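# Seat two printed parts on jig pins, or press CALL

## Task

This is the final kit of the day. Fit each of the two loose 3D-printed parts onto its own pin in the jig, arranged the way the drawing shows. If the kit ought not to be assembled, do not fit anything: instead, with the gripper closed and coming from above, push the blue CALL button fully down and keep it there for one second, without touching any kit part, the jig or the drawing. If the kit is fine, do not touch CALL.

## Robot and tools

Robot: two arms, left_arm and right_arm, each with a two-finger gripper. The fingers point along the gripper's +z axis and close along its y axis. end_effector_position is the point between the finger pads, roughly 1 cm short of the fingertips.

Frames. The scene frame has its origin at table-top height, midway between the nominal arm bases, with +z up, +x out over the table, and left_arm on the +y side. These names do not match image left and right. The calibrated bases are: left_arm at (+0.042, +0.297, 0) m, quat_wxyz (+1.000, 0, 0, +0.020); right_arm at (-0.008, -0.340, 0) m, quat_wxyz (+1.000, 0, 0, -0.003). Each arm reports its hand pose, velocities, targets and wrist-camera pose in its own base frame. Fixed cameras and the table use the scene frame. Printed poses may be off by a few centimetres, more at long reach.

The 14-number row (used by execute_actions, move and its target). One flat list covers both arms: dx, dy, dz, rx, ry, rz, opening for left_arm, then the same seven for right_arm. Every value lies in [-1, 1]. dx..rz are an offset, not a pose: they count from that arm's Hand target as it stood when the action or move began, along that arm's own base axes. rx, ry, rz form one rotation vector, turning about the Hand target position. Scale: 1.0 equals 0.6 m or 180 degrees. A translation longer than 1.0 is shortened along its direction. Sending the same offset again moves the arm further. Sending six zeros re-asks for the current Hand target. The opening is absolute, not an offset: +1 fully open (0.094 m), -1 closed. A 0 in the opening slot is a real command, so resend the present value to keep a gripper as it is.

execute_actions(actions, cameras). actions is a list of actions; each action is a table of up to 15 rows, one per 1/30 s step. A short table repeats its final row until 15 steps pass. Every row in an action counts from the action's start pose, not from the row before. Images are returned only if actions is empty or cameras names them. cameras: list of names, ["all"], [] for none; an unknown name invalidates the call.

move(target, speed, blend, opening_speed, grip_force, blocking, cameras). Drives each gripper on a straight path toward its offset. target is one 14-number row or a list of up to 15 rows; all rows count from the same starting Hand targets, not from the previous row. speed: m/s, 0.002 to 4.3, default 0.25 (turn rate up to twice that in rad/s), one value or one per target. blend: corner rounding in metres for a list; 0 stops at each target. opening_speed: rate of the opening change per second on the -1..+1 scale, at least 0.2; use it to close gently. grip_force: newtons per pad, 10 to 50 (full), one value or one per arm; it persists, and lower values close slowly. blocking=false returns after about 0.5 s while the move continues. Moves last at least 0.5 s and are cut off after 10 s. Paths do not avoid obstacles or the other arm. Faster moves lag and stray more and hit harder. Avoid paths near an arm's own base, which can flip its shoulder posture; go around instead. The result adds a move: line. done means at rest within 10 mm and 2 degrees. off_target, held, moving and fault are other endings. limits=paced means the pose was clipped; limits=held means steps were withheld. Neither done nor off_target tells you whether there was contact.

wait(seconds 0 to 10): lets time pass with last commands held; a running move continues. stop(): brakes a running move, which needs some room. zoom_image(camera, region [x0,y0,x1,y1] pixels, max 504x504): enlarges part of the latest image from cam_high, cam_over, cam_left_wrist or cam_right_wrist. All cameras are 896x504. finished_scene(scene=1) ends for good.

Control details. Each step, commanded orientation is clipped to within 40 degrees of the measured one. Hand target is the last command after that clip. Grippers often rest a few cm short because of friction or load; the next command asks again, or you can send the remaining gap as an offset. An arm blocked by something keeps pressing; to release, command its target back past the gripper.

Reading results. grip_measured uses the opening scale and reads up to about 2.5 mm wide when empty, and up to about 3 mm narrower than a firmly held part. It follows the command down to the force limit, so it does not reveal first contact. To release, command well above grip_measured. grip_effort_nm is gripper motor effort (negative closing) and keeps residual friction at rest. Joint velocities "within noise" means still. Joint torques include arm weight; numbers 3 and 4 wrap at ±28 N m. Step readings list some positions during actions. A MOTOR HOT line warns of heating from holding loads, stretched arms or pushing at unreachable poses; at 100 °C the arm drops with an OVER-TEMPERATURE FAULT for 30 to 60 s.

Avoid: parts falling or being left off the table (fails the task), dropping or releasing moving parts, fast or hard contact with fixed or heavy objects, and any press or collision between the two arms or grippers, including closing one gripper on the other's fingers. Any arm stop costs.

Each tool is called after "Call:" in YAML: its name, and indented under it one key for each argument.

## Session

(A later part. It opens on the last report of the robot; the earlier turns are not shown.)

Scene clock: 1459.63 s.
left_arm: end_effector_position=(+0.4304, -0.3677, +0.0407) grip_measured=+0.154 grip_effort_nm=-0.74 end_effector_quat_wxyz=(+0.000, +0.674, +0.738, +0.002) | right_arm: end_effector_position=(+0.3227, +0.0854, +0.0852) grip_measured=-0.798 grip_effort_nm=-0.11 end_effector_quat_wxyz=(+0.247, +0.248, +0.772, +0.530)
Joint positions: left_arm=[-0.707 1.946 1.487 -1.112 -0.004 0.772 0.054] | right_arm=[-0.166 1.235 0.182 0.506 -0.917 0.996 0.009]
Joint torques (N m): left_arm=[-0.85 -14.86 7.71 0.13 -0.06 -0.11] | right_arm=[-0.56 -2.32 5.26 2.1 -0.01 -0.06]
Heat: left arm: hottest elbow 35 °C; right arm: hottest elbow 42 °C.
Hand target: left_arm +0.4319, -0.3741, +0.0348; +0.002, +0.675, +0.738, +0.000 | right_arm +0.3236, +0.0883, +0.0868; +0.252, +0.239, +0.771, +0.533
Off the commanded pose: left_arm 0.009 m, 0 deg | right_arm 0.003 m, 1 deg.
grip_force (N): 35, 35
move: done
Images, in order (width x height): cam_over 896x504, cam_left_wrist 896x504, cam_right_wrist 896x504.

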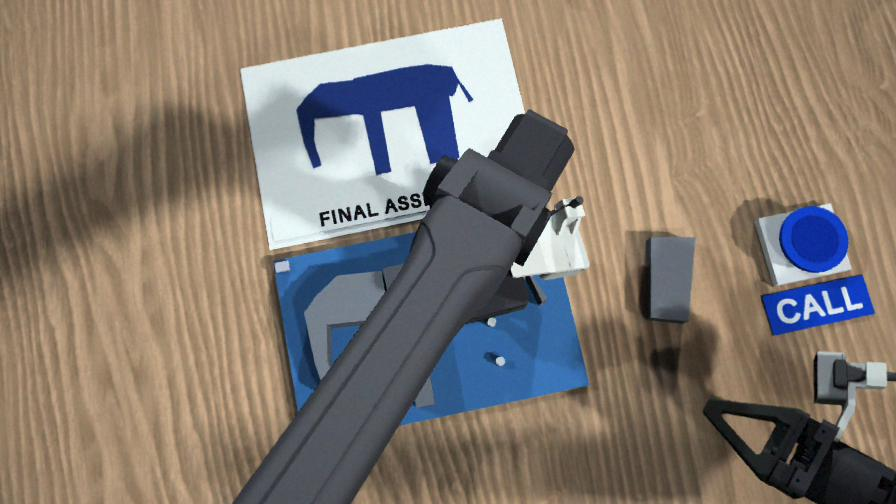

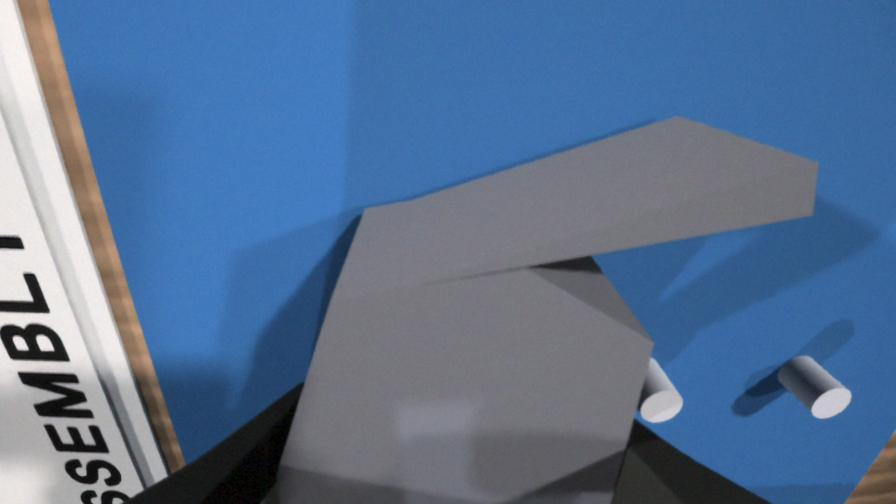

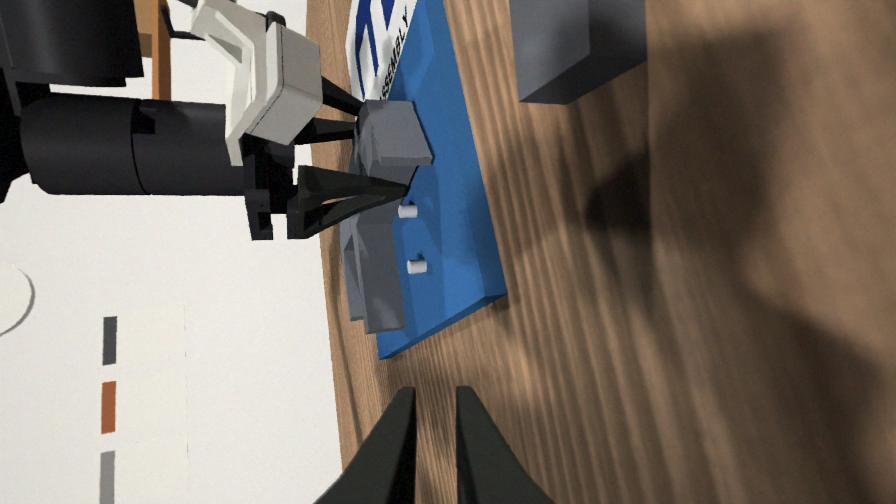

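Call:
move:
  target: [0,0,-0.02,0,0,0,0.05,0,0,0,0,0,0,-0.8]
  speed: 0.04
  cameras: ["cam_over","cam_left_wrist","cam_right_wrist"]

Call:
zoom_image:
  camera: "cam_right_wrist"
  region: [280, 40, 440, 200]

Scene clock: 1464.77 s.
left_arm: end_effector_position=(+0.4320, -0.3691, +0.0383) grip_measured=+0.154 grip_effort_nm=-0.74 end_effector_quat_wxyz=(+0.005, +0.674, +0.738, +0.002) | right_arm: end_effector_position=(+0.3227, +0.0854, +0.0852) grip_measured=-0.798 grip_effort_nm=-0.11 end_effector_quat_wxyz=(+0.247, +0.248, +0.772, +0.530)
Joint positions: left_arm=[-0.707 1.948 1.483 -1.096 -0.004 0.772 0.054] | right_arm=[-0.166 1.235 0.182 0.506 -0.917 0.996 0.009]
Joint torques (N m): left_arm=[-1.38 -13.98 6.5 0.39 -0.06 -0.09] | right_arm=[-0.5 -2.32 5.24 2.1 -0.01 -0.06]
Heat: left arm: hottest elbow 35 °C; right arm: hottest elbow 41 °C.
Hand target: left_arm +0.4319, -0.3741, +0.0228; +0.002, +0.675, +0.738, +0.000 | right_arm +0.3236, +0.0883, +0.0868; +0.252, +0.239, +0.771, +0.533
Off the commanded pose: left_arm 0.016 m, 0 deg | right_arm 0.003 m, 1 deg.
grip_force (N): 35, 35
move: off_target (left_arm)
Images, in order (width x height): cam_over 896x504, cam_left_wrist 896x504, cam_right_wrist 896x504.

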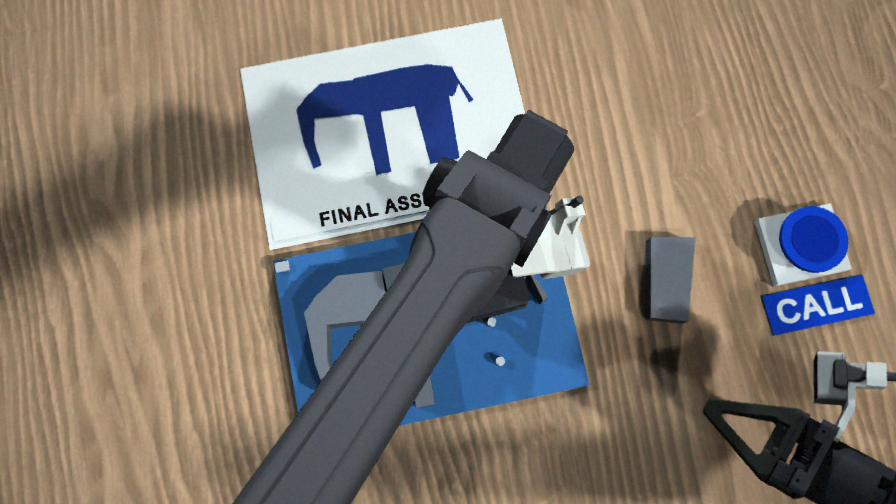

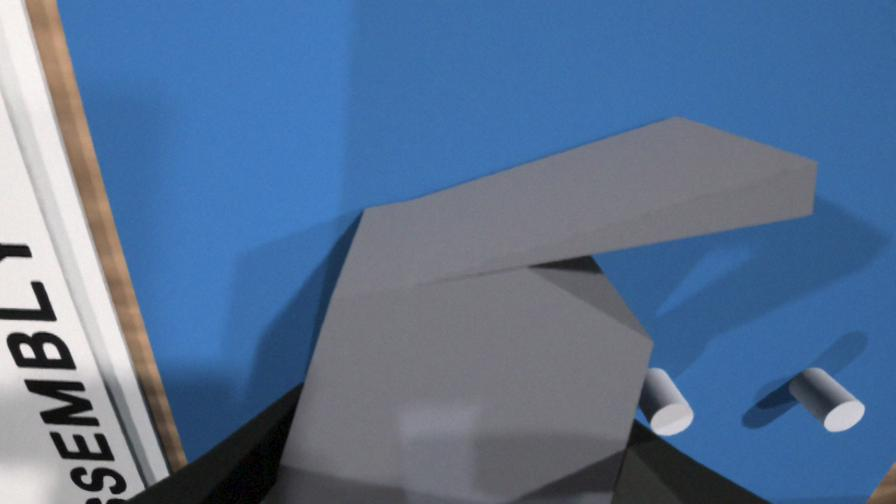

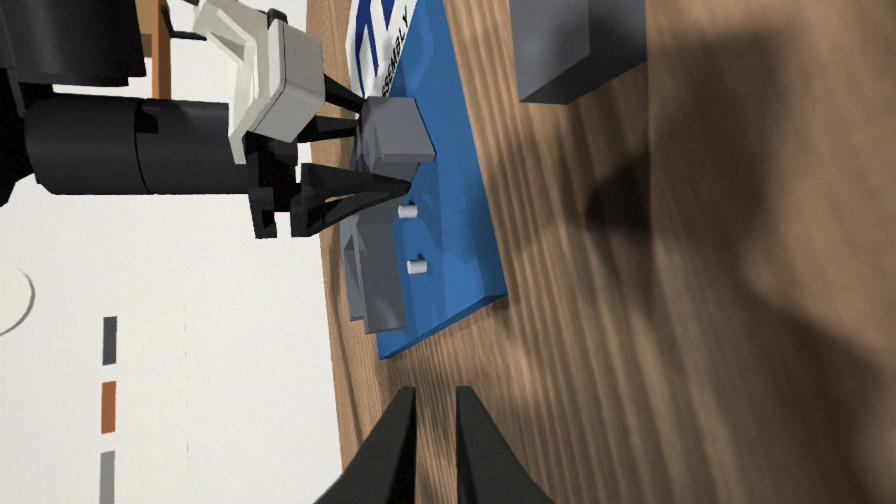

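Scaled by 3.150 from the camera's 896x504 image, which has a finer 1280x720 frame.

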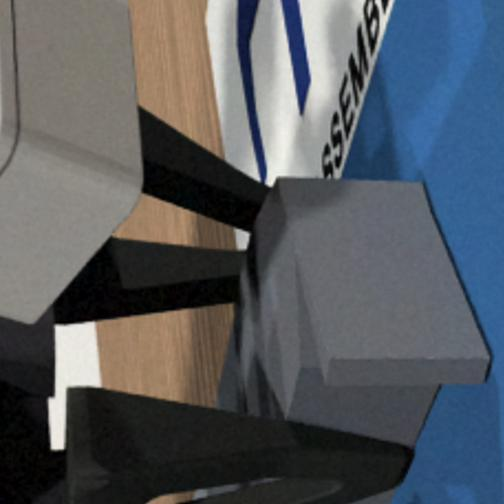

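Call:
move:
  target:
    - [0,0,0.02,0,0,0,0.5,0,0,0,0,0,0,-0.8]
    - [0,0,0.25,0,0,0,0.5,0,0,0,0,0,0,-0.8]
    - [-0.15,0.3,0.25,0,0,0,0.5,0,0,0,0,0,0,-0.8]
  opening_speed: 0.6
  speed: [0.05,0.1,0.25]
  cameras: ["all"]

Call:
zoom_image:
  camera: "cam_over"
  region: [270, 200, 600, 450]

Call:
zoom_image:
  camera: "cam_right_wrist"
  region: [300, 50, 520, 350]

Scene clock: 1478.33 s.
left_arm: end_effector_position=(+0.3360, -0.1937, +0.1654) grip_measured=+0.499 grip_effort_nm=0.09 end_effector_quat_wxyz=(-0.017, +0.672, +0.740, +0.000) | right_arm: end_effector_position=(+0.3227, +0.0854, +0.0852) grip_measured=-0.798 grip_effort_nm=-0.11 end_effector_quat_wxyz=(+0.247, +0.248, +0.772, +0.530)
Joint positions: left_arm=[-0.525 1.409 1.139 -1.333 -0.007 0.949 0.07] | right_arm=[-0.166 1.235 0.182 0.506 -0.917 0.996 0.009]
Joint torques (N m): left_arm=[1.08 -9.58 7.86 0.08 -0.02 0.1] | right_arm=[-0.5 -2.32 5.24 2.13 -0.01 -0.06]
Heat: left arm: hottest elbow 35 °C; right arm: hottest elbow 40 °C.
Hand target: left_arm +0.3419, -0.1941, +0.1728; +0.002, +0.675, +0.738, +0.000 | right_arm +0.3236, +0.0883, +0.0868; +0.252, +0.239, +0.771, +0.533
Off the commanded pose: left_arm 0.009 m, 2 deg | right_arm 0.003 m, 1 deg.
grip_force (N): 35, 35
move: done

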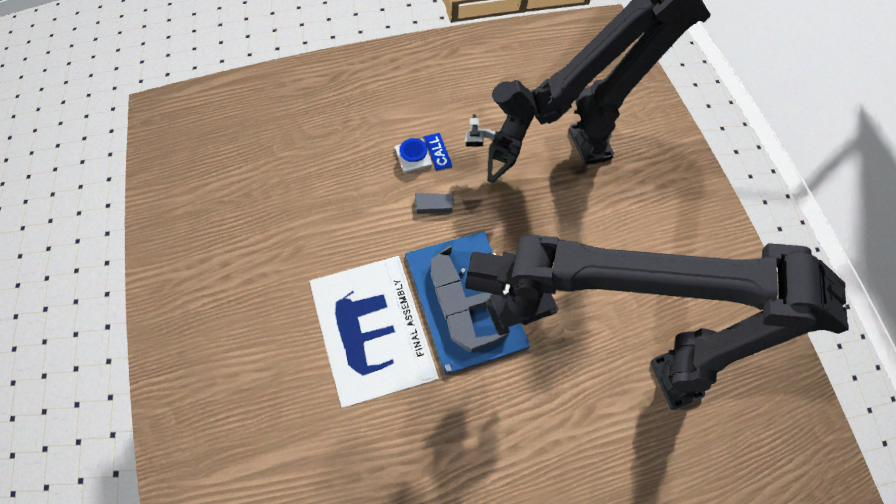

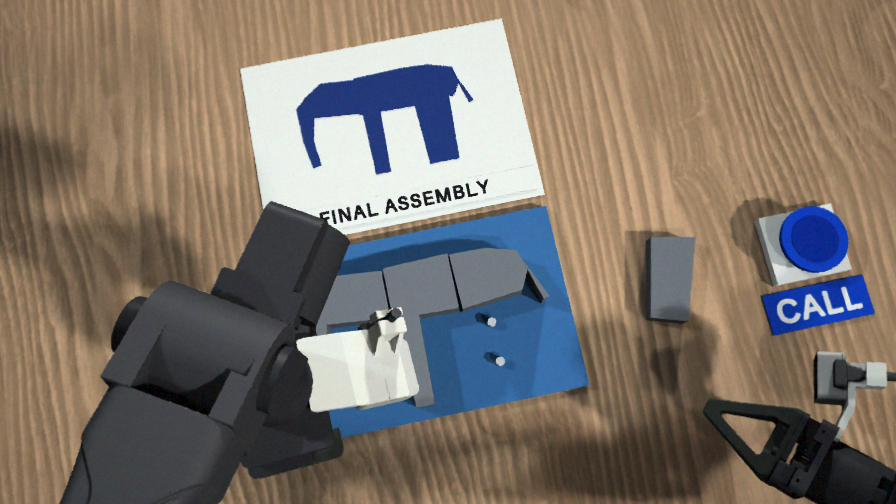

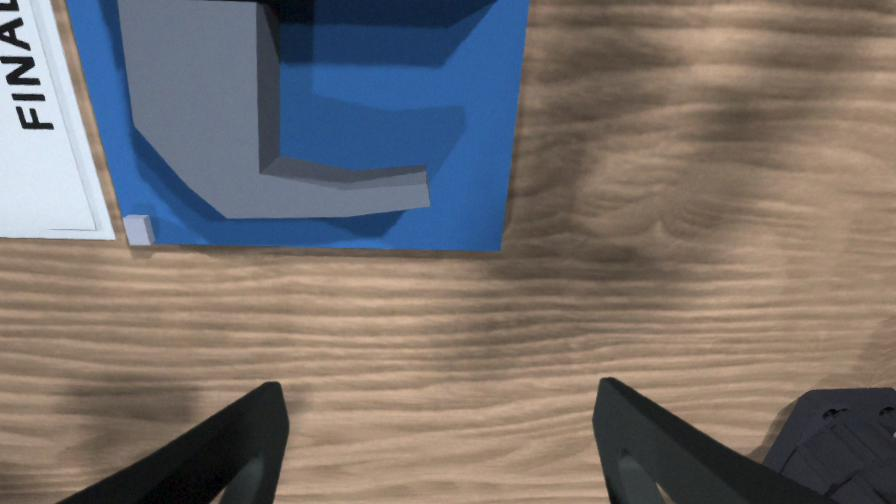

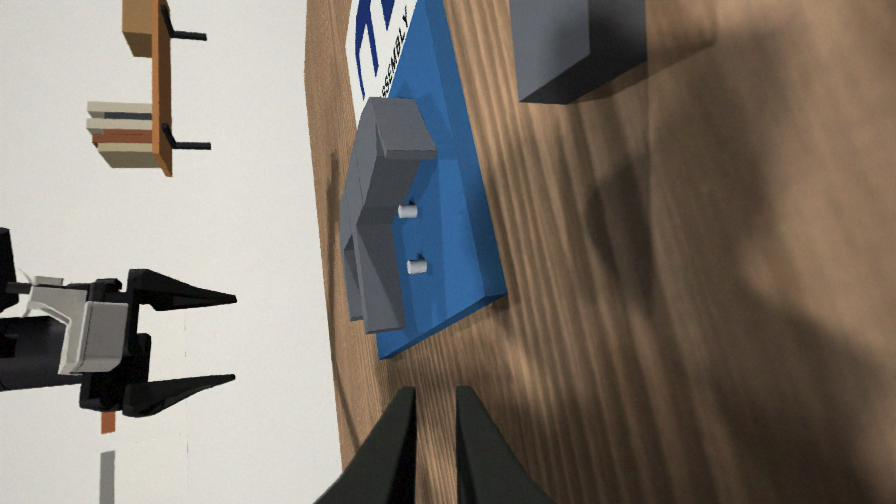

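Scaled by 1.527 from the camera's 896x504 image, which has a finer 1280x720 frame.

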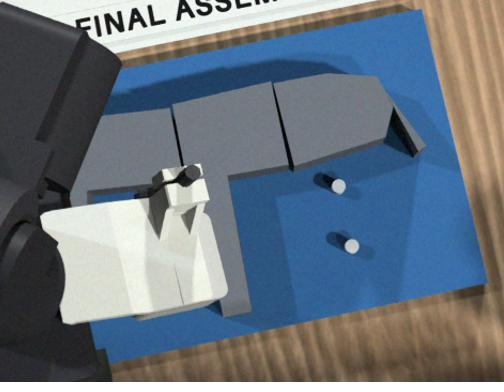

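Scaled by 1.680 from the camera's 896x504 image, which has a finer 1280x720 frame.

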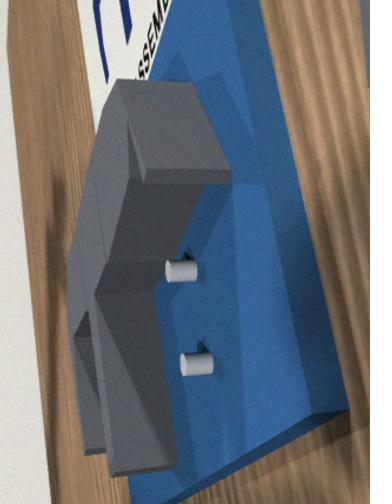

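Call:
move:
  target:
    - [-0.1,0.3,0.05,0,0,0,0.5,0.1,-0.05,0.2,-0.17,0.11,0.046,0.3]
    - [-0.1,0.3,0.05,0,0,0,0.5,0.227,-0.0135,0.15,-0.3387,0.2194,0.0917,0.3]
    - [-0.1,0.3,0.05,0,0,0,0.5,0.227,-0.0135,-0.025,-0.3387,0.2194,0.0917,0.3]
  speed: 0.2
  cameras: ["cam_over","cam_right_wrist"]

Call:
zoom_image:
  camera: "cam_over"
  region: [370, 200, 620, 420]

Scene clock: 1508.13 s.
left_arm: end_effector_position=(+0.2826, -0.0161, +0.1969) grip_measured=+0.499 grip_effort_nm=0.09 end_effector_quat_wxyz=(-0.007, +0.673, +0.740, -0.002) | right_arm: end_effector_position=(+0.4532, +0.0792, +0.0723) grip_measured=+0.298 grip_effort_nm=0.07 end_effector_quat_wxyz=(-0.010, +0.136, +0.991, +0.000)
Joint positions: left_arm=[-0.059 1.093 0.953 -1.444 -0.005 1.417 0.07] | right_arm=[0.171 1.673 1.182 -1.1 -0.007 0.445 0.061]
Joint torques (N m): left_arm=[0.79 -5.48 8.13 -0.39 0.13 0.05] | right_arm=[-0.73 -13.74 7.99 0.51 0.29 -0.06]
Heat: left arm: hottest elbow 35 °C; right arm: hottest elbow 40 °C.
Hand target: left_arm +0.2819, -0.0141, +0.2028; +0.002, +0.675, +0.738, +0.000 | right_arm +0.4598, +0.0802, +0.0718; +0.000, +0.133, +0.991, +0.000
Off the commanded pose: left_arm 0.006 m, 1 deg | right_arm 0.007 m, 1 deg.
grip_force (N): 35, 35
move: done
Images, in order (width x height): cam_over 896x504, cam_right_wrist 896x504.

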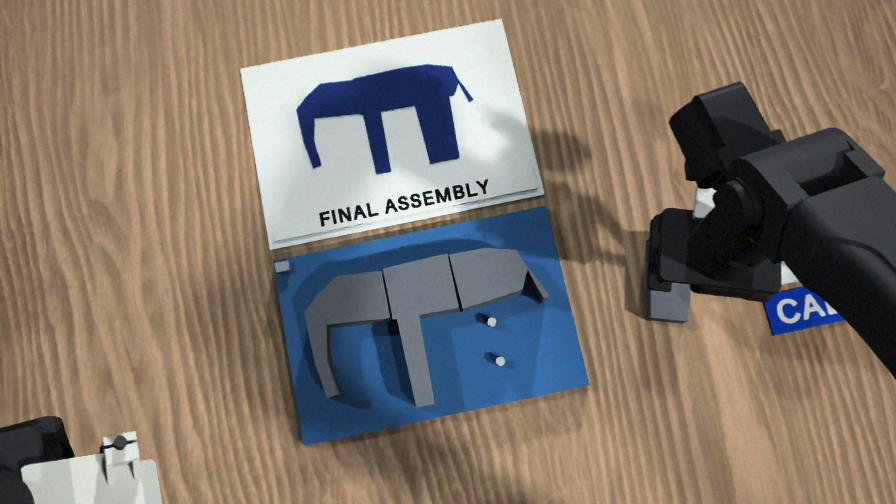

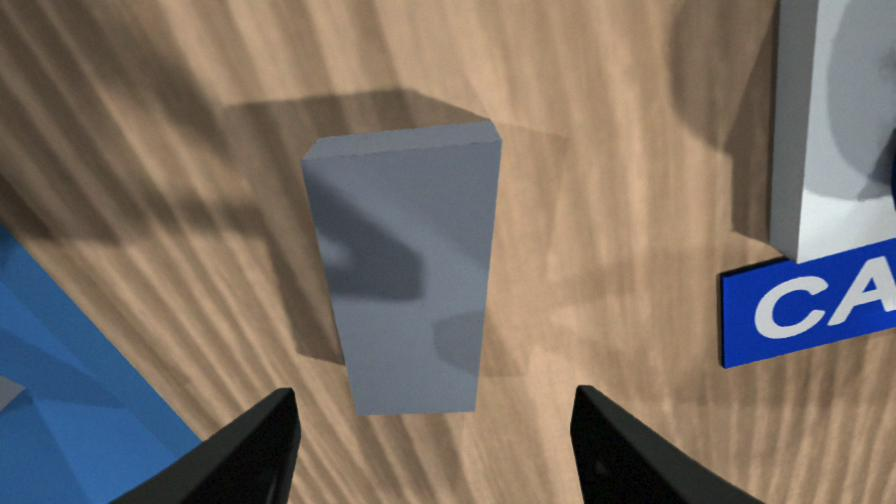

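Scaled by 2.016 from the camera's 896x504 image, which has a finer 1280x720 frame.

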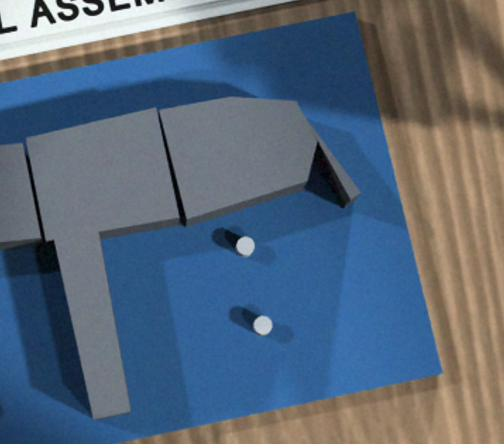

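Call:
move:
  target:
    - [0,0,0,0,0,0,0.5,-0.003,0.019,-0.04,0,0,0.0055,0.5]
    - [0,0,0,0,0,0,0.5,-0.003,0.019,-0.09,0,0,0.0055,0.5]
  speed: 0.1
  cameras: ["cam_right_wrist"]

Scene clock: 1515.87 s.
left_arm: end_effector_position=(+0.2826, -0.0161, +0.1969) grip_measured=+0.499 grip_effort_nm=0.09 end_effector_quat_wxyz=(-0.007, +0.673, +0.740, -0.002) | right_arm: end_effector_position=(+0.4543, +0.0892, +0.0225) grip_measured=+0.498 grip_effort_nm=0.07 end_effector_quat_wxyz=(-0.005, +0.126, +0.992, +0.001)
Joint positions: left_arm=[-0.059 1.093 0.953 -1.444 -0.005 1.417 0.07] | right_arm=[0.193 1.744 1.126 -0.962 -0.005 0.445 0.07]
Joint torques (N m): left_arm=[1.2 -4.72 8.03 -0.5 0.05 0.06] | right_arm=[-0.56 -13.8 7.2 0.55 0.27 -0.01]
Heat: left arm: hottest elbow 35 °C; right arm: hottest elbow 40 °C.
Hand target: left_arm +0.2819, -0.0141, +0.2028; +0.002, +0.675, +0.738, +0.000 | right_arm +0.4580, +0.0916, +0.0178; +0.000, +0.125, +0.992, +0.000
Off the commanded pose: left_arm 0.006 m, 1 deg | right_arm 0.007 m, 1 deg.
grip_force (N): 35, 35
move: done
Images, in order (width x height): cam_right_wrist 896x504.

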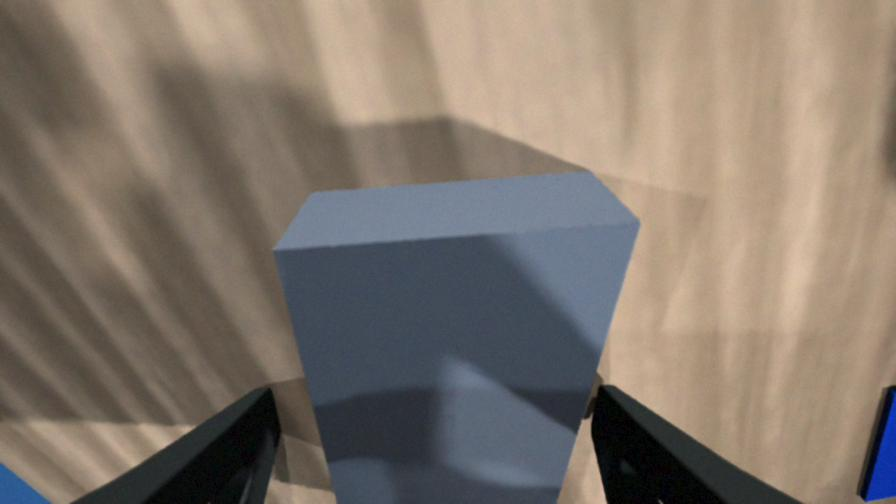

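Call:
move:
  target: [0,0,0,0,0,0,0.5,0,0,0,0,0,0,-0.25]
  opening_speed: 0.5
  cameras: ["cam_right_wrist"]

Scene clock: 1524.30 s.
left_arm: end_effector_position=(+0.2826, -0.0161, +0.1969) grip_measured=+0.499 grip_effort_nm=0.09 end_effector_quat_wxyz=(-0.007, +0.673, +0.740, -0.002) | right_arm: end_effector_position=(+0.4547, +0.0871, +0.0225) grip_measured=-0.123 grip_effort_nm=-0.78 end_effector_quat_wxyz=(-0.005, +0.128, +0.992, +0.001)
Joint positions: left_arm=[-0.059 1.093 0.953 -1.444 -0.005 1.417 0.07] | right_arm=[0.188 1.744 1.126 -0.962 -0.005 0.445 0.041]
Joint torques (N m): left_arm=[1.03 -4.13 8.09 -0.36 0.07 0.06] | right_arm=[-0.62 -13.68 7.15 0.53 0.25 -0.01]
Heat: left arm: hottest elbow 35 °C; right arm: hottest elbow 40 °C.
Hand target: left_arm +0.2819, -0.0141, +0.2028; +0.002, +0.675, +0.738, +0.000 | right_arm +0.4580, +0.0916, +0.0178; +0.000, +0.125, +0.992, +0.000
Off the commanded pose: left_arm 0.006 m, 1 deg | right_arm 0.007 m, 1 deg.
grip_force (N): 35, 35
move: done
Images, in order (width x height): cam_right_wrist 896x504.

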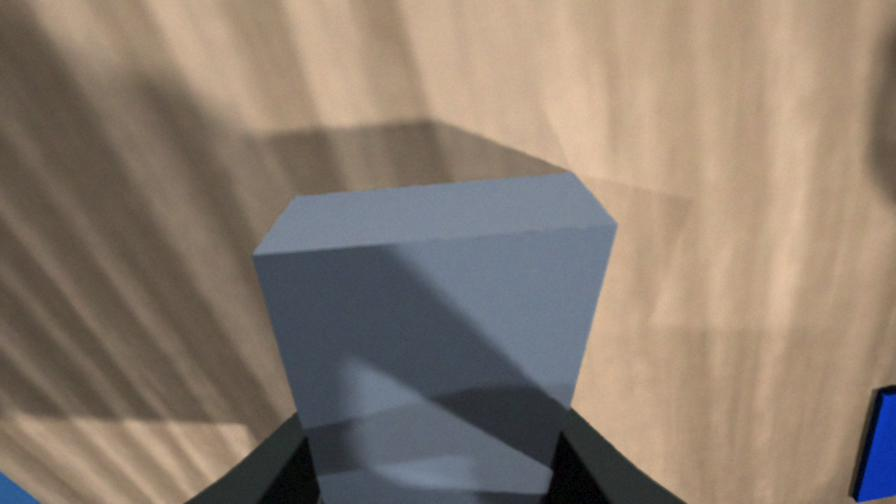

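Call:
move:
  target:
    - [0,0,0,0,0,0,0.5,0,0,0.14,0,0,0,-0.25]
    - [0,0,0,0,0,0,0.5,-0.059,0.27,0.17,0,0,0.0972,-0.25]
    - [0,0,0,0,0,0,0.5,-0.059,0.3007,0.137,0,0,0.0972,-0.25]
  speed: 0.2
  blend: [0.02,0.01,0]
  cameras: ["all"]

Call:
zoom_image:
  camera: "cam_over"
  region: [400, 220, 620, 420]

Scene clock: 1560.77 s.
left_arm: end_effector_position=(+0.2826, -0.0161, +0.1969) grip_measured=+0.499 grip_effort_nm=0.09 end_effector_quat_wxyz=(-0.007, +0.673, +0.740, -0.002) | right_arm: end_effector_position=(+0.3975, +0.2545, +0.0798) grip_measured=-0.123 grip_effort_nm=-0.78 end_effector_quat_wxyz=(-0.035, -0.032, +0.999, -0.018)
Joint positions: left_arm=[-0.059 1.093 0.953 -1.444 -0.005 1.417 0.07] | right_arm=[0.569 1.727 1.275 -1.196 -0.005 0.505 0.041]
Joint torques (N m): left_arm=[0.73 -4.42 7.87 -0.55 0.09 0.06] | right_arm=[-1.08 -15.09 13.46 0.29 0.24 0.01]
Heat: left arm: hottest elbow 35 °C; right arm: hottest elbow 41 °C.
Hand target: left_arm +0.2819, -0.0141, +0.2028; +0.002, +0.675, +0.738, +0.000 | right_arm +0.4226, +0.2720, +0.1000; +0.000, -0.028, +1.000, +0.000
Off the commanded pose: left_arm 0.006 m, 1 deg | right_arm 0.037 m, 5 deg.
grip_force (N): 35, 35
move: off_target (right_arm)

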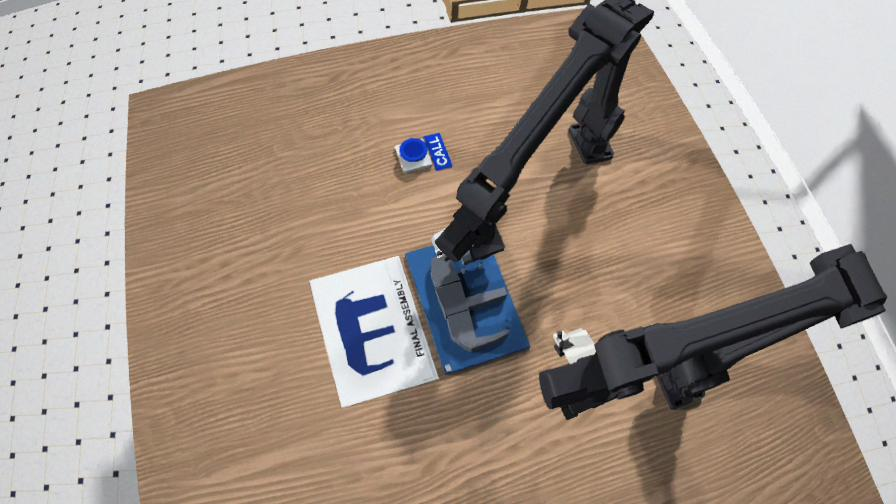

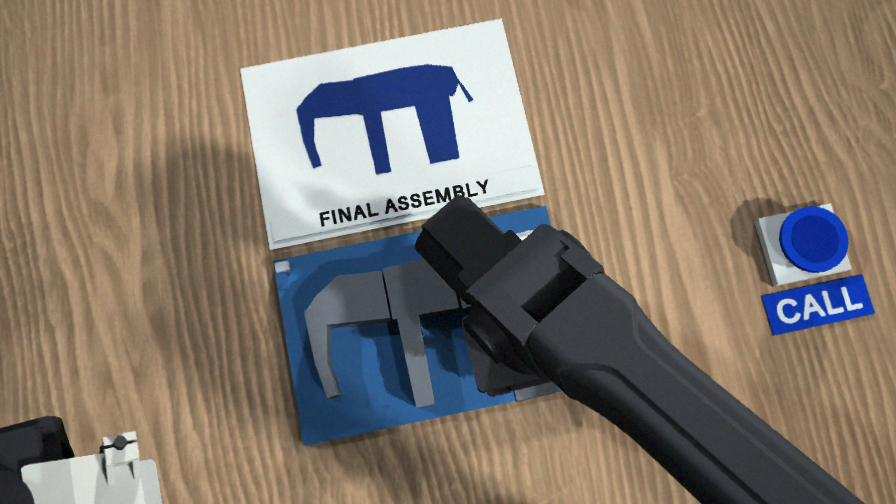

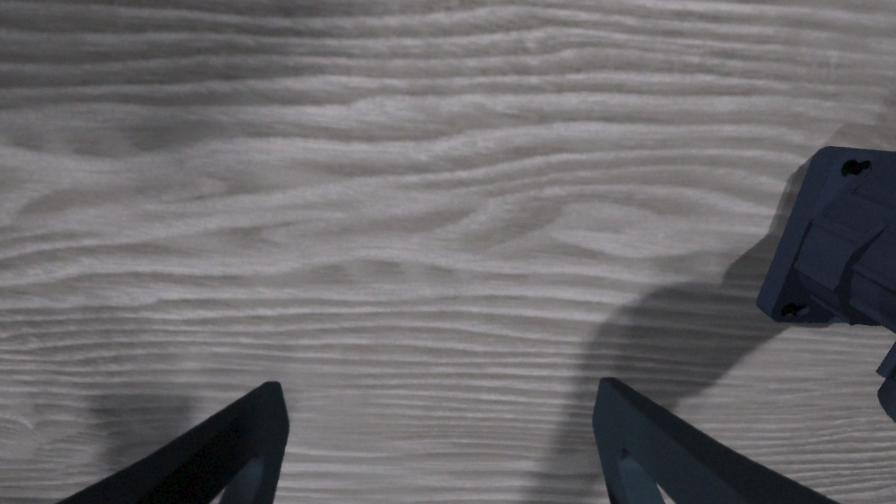

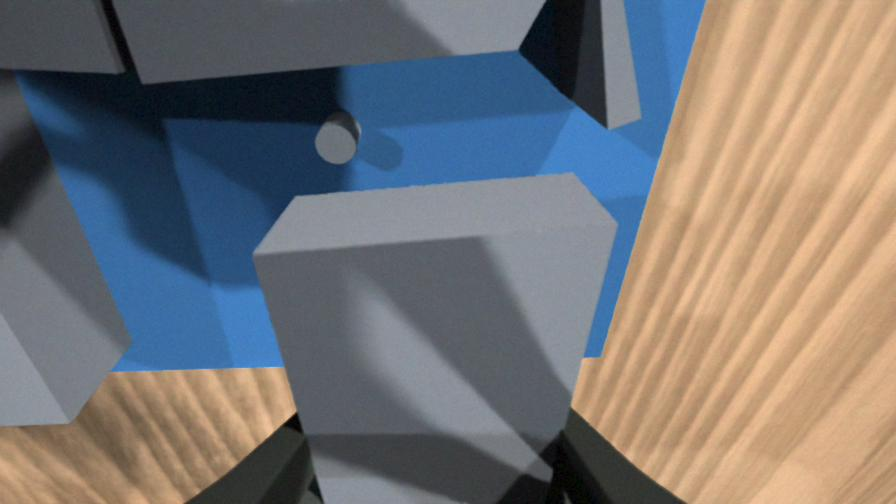

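Scaled by 2.291 from the camera's 896x504 image, which has a finer 1280x720 frame.

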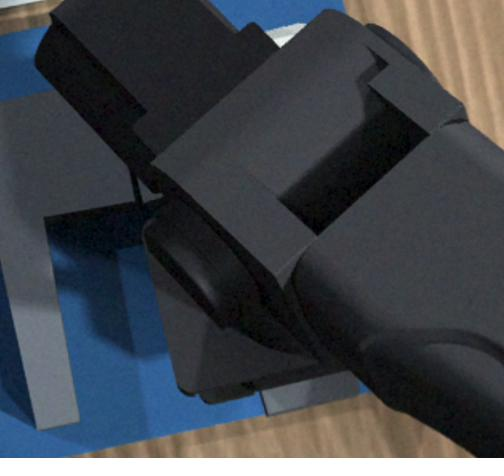

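Call:
move:
  target:
    - [0,0,0,0,0,0,0.5,0.0,0.04,0.08,0,0,0,-0.25]
    - [0,0,0,0,0,0,0.5,0,0.005,-0.035,0,0,0,-0.25]
  speed: 0.1
  cameras: ["cam_over","cam_right_wrist"]

Call:
zoom_image:
  camera: "cam_over"
  region: [400, 220, 620, 420]

Scene clock: 1574.13 s.
left_arm: end_effector_position=(+0.2826, -0.0161, +0.1969) grip_measured=+0.499 grip_effort_nm=0.09 end_effector_quat_wxyz=(-0.007, +0.673, +0.740, -0.002) | right_arm: end_effector_position=(+0.4159, +0.2745, +0.0807) grip_measured=-0.123 grip_effort_nm=-0.78 end_effector_quat_wxyz=(-0.009, -0.023, +1.000, -0.002)
Joint positions: left_arm=[-0.059 1.093 0.953 -1.444 -0.005 1.417 0.07] | right_arm=[0.582 1.751 1.313 -1.149 -0.005 0.535 0.041]
Joint torques (N m): left_arm=[0.62 -4.72 8.02 -0.73 0.08 0.08] | right_arm=[-1.79 -15.21 8.1 0.49 0.26 -0.14]
Heat: left arm: hottest elbow 35 °C; right arm: hottest elbow 42 °C.
Hand target: left_arm +0.2819, -0.0141, +0.2028; +0.002, +0.675, +0.738, +0.000 | right_arm +0.4226, +0.2750, +0.0790; +0.000, -0.028, +1.000, +0.000
Off the commanded pose: left_arm 0.006 m, 1 deg | right_arm 0.007 m, 1 deg.
grip_force (N): 35, 35
move: done
Images, in order (width x height): cam_over 896x504, cam_right_wrist 896x504.

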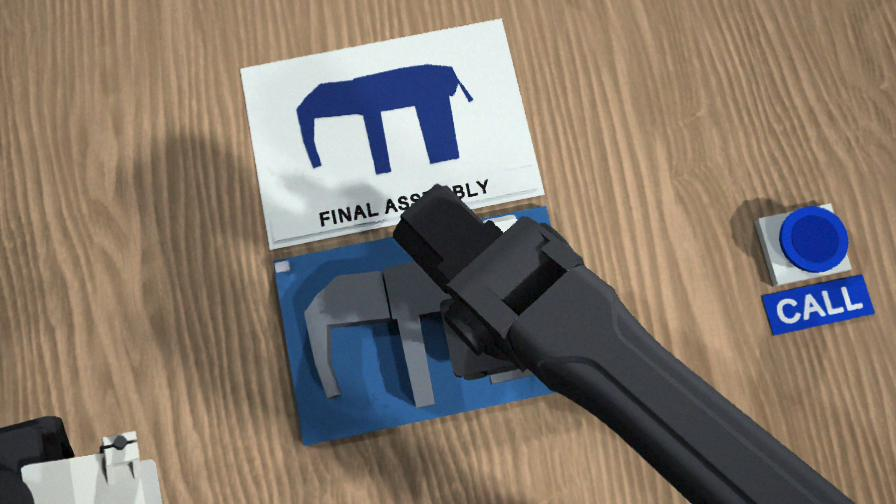

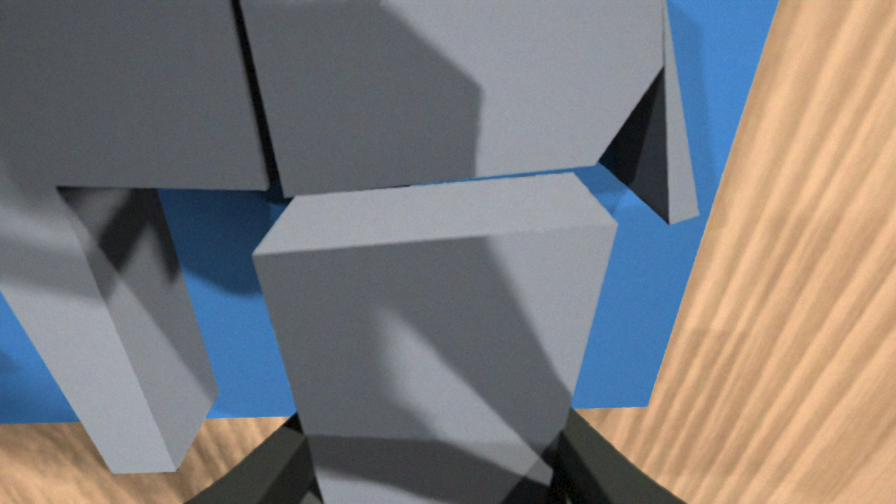

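Scaled by 2.291 from the camera's 896x504 image, which has a finer 1280x720 frame.

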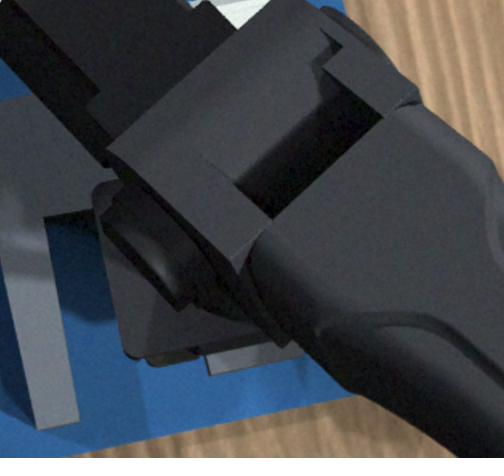

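Call:
move:
  target:
    - [0,0,0,0,0,0,0.5,0.0,0.03,0.08,0,0,0,-0.25]
    - [0,0,0,0,0,0,0.5,-0.002,0.0,0.03,0,0,0,-0.25]
    - [0,0,0,0,0,0,0.5,-0.002,0.0,-0.07,0,0,0,-0.25]
  speed: [0.1,0.1,0.05]
  cameras: ["cam_over","cam_right_wrist","cam_left_wrist"]

Scene clock: 1593.47 s.
left_arm: end_effector_position=(+0.2826, -0.0161, +0.1969) grip_measured=+0.499 grip_effort_nm=0.09 end_effector_quat_wxyz=(-0.007, +0.673, +0.740, -0.002) | right_arm: end_effector_position=(+0.4208, +0.2791, +0.0615) grip_measured=-0.123 grip_effort_nm=-0.78 end_effector_quat_wxyz=(+0.012, -0.026, +1.000, +0.004)
Joint positions: left_arm=[-0.059 1.093 0.953 -1.444 -0.005 1.417 0.07] | right_arm=[0.588 1.765 1.276 -1.057 0.005 0.537 0.041]
Joint torques (N m): left_arm=[0.67 -4.37 7.97 -0.38 0.09 0.12] | right_arm=[-1.9 -12.63 6.3 0.9 0.15 -0.14]
Heat: left arm: hottest elbow 35 °C; right arm: hottest elbow 41 °C.
Hand target: left_arm +0.2819, -0.0141, +0.2028; +0.002, +0.675, +0.738, +0.000 | right_arm +0.4214, +0.2750, +0.0370; +0.000, -0.028, +1.000, +0.000
Off the commanded pose: left_arm 0.006 m, 1 deg | right_arm 0.025 m, 1 deg.
grip_force (N): 35, 35
move: off_target (right_arm)
Images, in order (width x height): cam_over 896x504, cam_left_wrist 896x504, cam_right_wrist 896x504.

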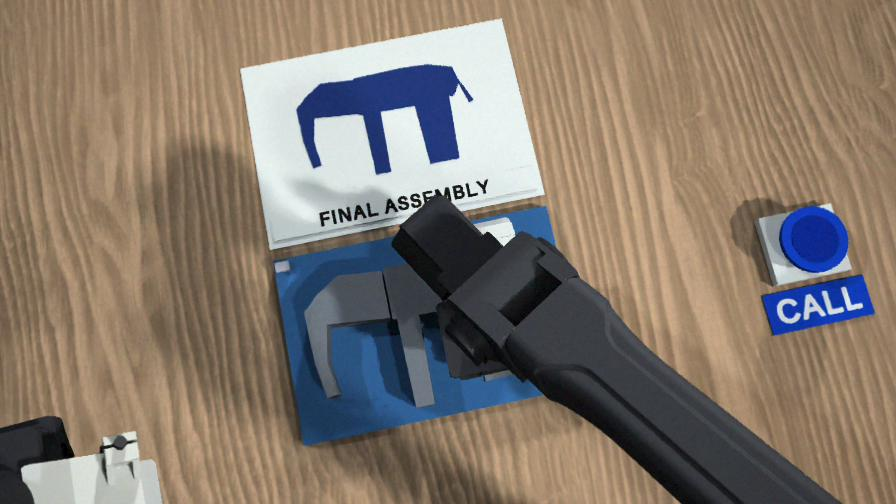

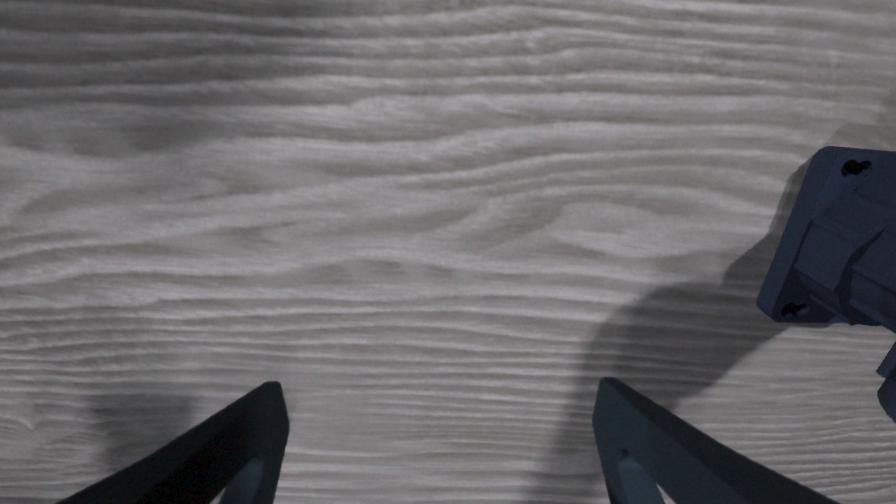

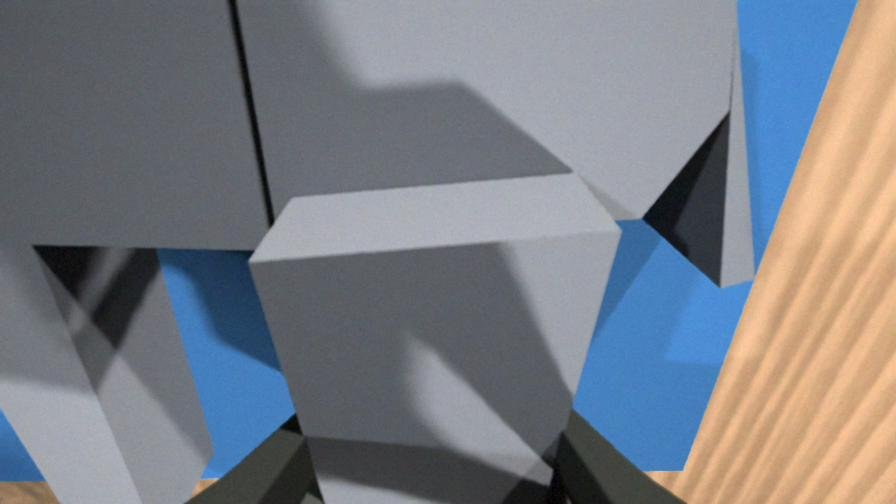

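Call:
move:
  target:
    - [0,0,0,0,0,0,0.5,0.0,0.03,0.12,0,0,0,-0.25]
    - [0,0,0,0,0,0,0.5,-0.007,0.0,0.08,0,0,0,-0.25]
    - [0,0,0,0,0,0,0.5,-0.007,0.0,0.008,0,0,0,-0.25]
  speed: [0.1,0.1,0.05]
  cameras: ["cam_over","cam_right_wrist"]

Scene clock: 1602.30 s.
left_arm: end_effector_position=(+0.2826, -0.0161, +0.1969) grip_measured=+0.499 grip_effort_nm=0.09 end_effector_quat_wxyz=(-0.007, +0.673, +0.740, -0.002) | right_arm: end_effector_position=(+0.4096, +0.2782, +0.0462) grip_measured=-0.123 grip_effort_nm=-0.78 end_effector_quat_wxyz=(-0.005, -0.028, +1.000, -0.001)
Joint positions: left_arm=[-0.059 1.093 0.953 -1.444 -0.005 1.417 0.07] | right_arm=[0.596 1.782 1.255 -1.054 -0.004 0.54 0.041]
Joint torques (N m): left_arm=[0.44 -4.54 8.08 -0.51 0.07 0.04] | right_arm=[-2.02 -14.92 7.57 0.51 0.17 -0.13]
Heat: left arm: hottest elbow 35 °C; right arm: hottest elbow 42 °C.
Hand target: left_arm +0.2819, -0.0141, +0.2028; +0.002, +0.675, +0.738, +0.000 | right_arm +0.4172, +0.2750, +0.0418; +0.000, -0.028, +1.000, +0.000
Off the commanded pose: left_arm 0.006 m, 1 deg | right_arm 0.009 m, 1 deg.
grip_force (N): 35, 35
move: done
Images, in order (width x height): cam_over 896x504, cam_right_wrist 896x504.

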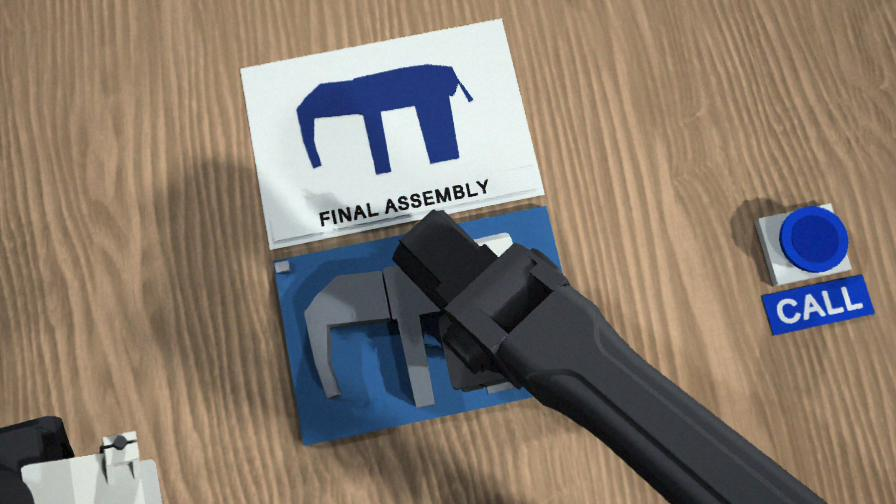

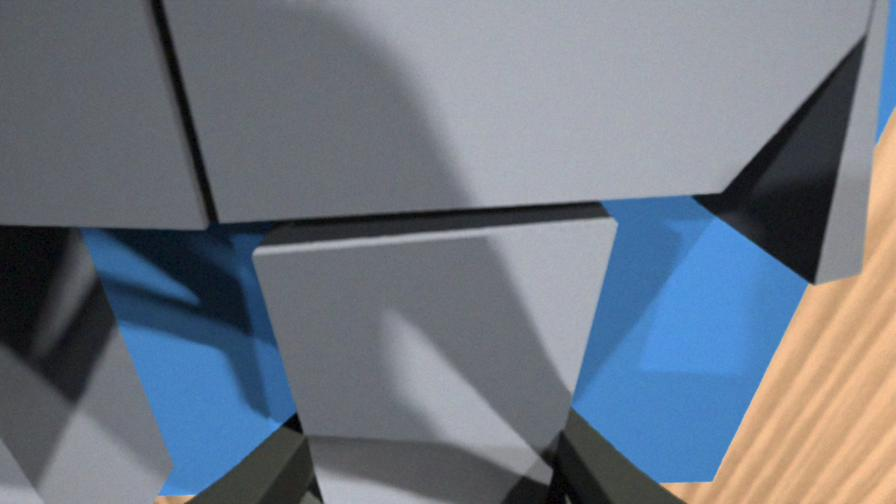

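Call:
move:
  target: [0,0,0,0,0,0,0.5,0,0,-0.022,0,0,0,-0.25]
  speed: 0.04
  cameras: ["cam_right_wrist"]

Scene clock: 1609.57 s.
left_arm: end_effector_position=(+0.2826, -0.0161, +0.1969) grip_measured=+0.499 grip_effort_nm=0.09 end_effector_quat_wxyz=(-0.007, +0.673, +0.740, -0.002) | right_arm: end_effector_position=(+0.4122, +0.2800, +0.0452) grip_measured=-0.123 grip_effort_nm=-0.78 end_effector_quat_wxyz=(+0.001, -0.028, +1.000, +0.003)
Joint positions: left_arm=[-0.059 1.093 0.953 -1.444 -0.005 1.417 0.07] | right_arm=[0.596 1.782 1.251 -1.035 -0.004 0.54 0.041]
Joint torques (N m): left_arm=[0.67 -5.07 8.02 -0.57 0.11 0.11] | right_arm=[-1.96 -13.51 6.53 0.98 0.17 -0.13]
Heat: left arm: hottest elbow 35 °C; right arm: hottest elbow 42 °C.
Hand target: left_arm +0.2819, -0.0141, +0.2028; +0.002, +0.675, +0.738, +0.000 | right_arm +0.4172, +0.2750, +0.0286; +0.000, -0.028, +1.000, +0.000
Off the commanded pose: left_arm 0.006 m, 1 deg | right_arm 0.018 m, 0 deg.
grip_force (N): 35, 35
move: off_target (right_arm)
Images, in order (width x height): cam_right_wrist 896x504.

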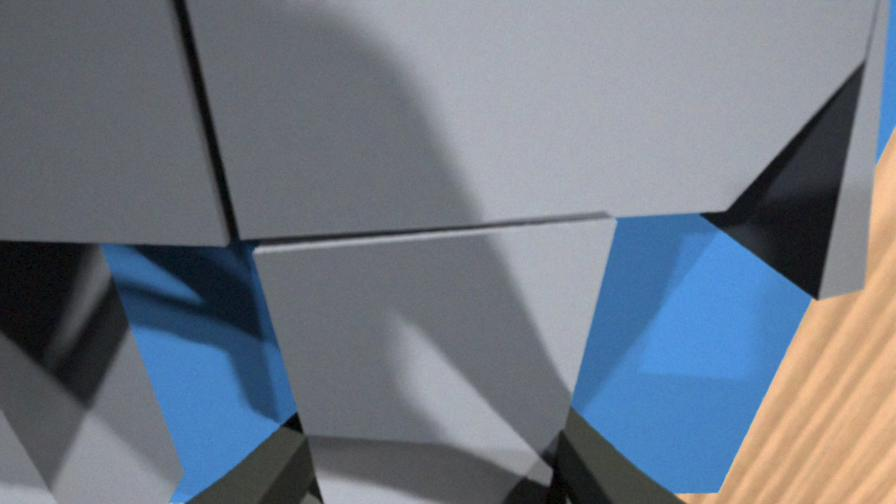

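Call:
move:
  target:
    - [0,0,0,0,0,0,0.5,0.0,0.03,0.12,0,0,0,-0.25]
    - [0,0,0,0,0,0,0.5,0.003,-0.007,0.08,0,0,0,-0.25]
    - [0,0,0,0,0,0,0.5,0.003,-0.007,0.01,0,0,0,-0.25]
  speed: [0.1,0.1,0.05]
  cameras: ["cam_right_wrist"]

Scene clock: 1625.50 s.
left_arm: end_effector_position=(+0.2826, -0.0161, +0.1969) grip_measured=+0.499 grip_effort_nm=0.09 end_effector_quat_wxyz=(-0.007, +0.673, +0.740, -0.002) | right_arm: end_effector_position=(+0.4140, +0.2711, +0.0452) grip_measured=-0.123 grip_effort_nm=-0.78 end_effector_quat_wxyz=(-0.005, -0.023, +1.000, -0.001)
Joint positions: left_arm=[-0.059 1.093 0.953 -1.444 -0.005 1.417 0.07] | right_arm=[0.579 1.782 1.251 -1.049 -0.004 0.532 0.041]
Joint torques (N m): left_arm=[0.79 -4.48 8.01 -0.42 0.04 0.06] | right_arm=[-1.85 -14.33 6.83 0.94 0.17 -0.14]
Heat: left arm: hottest elbow 35 °C; right arm: hottest elbow 41 °C.
Hand target: left_arm +0.2819, -0.0141, +0.2028; +0.002, +0.675, +0.738, +0.000 | right_arm +0.4190, +0.2708, +0.0346; +0.000, -0.028, +1.000, +0.000
Off the commanded pose: left_arm 0.006 m, 1 deg | right_arm 0.012 m, 1 deg.
grip_force (N): 35, 35
move: off_target (right_arm)
Images, in order (width x height): cam_right_wrist 896x504.

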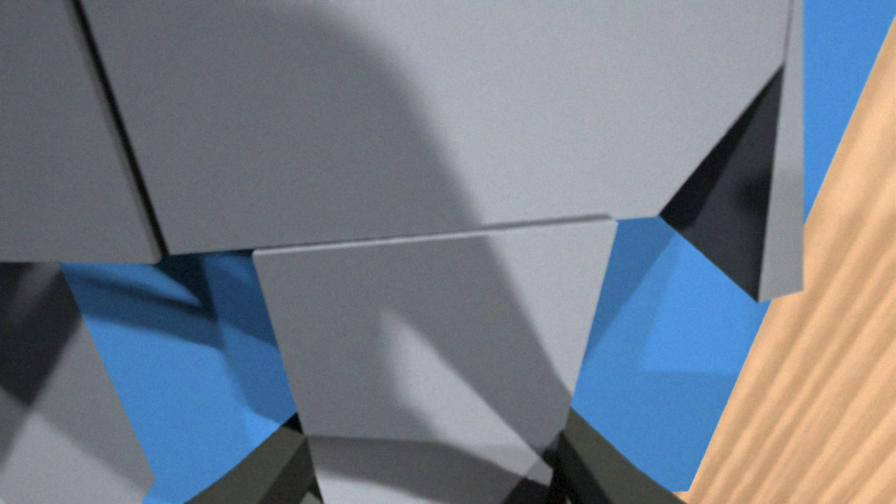

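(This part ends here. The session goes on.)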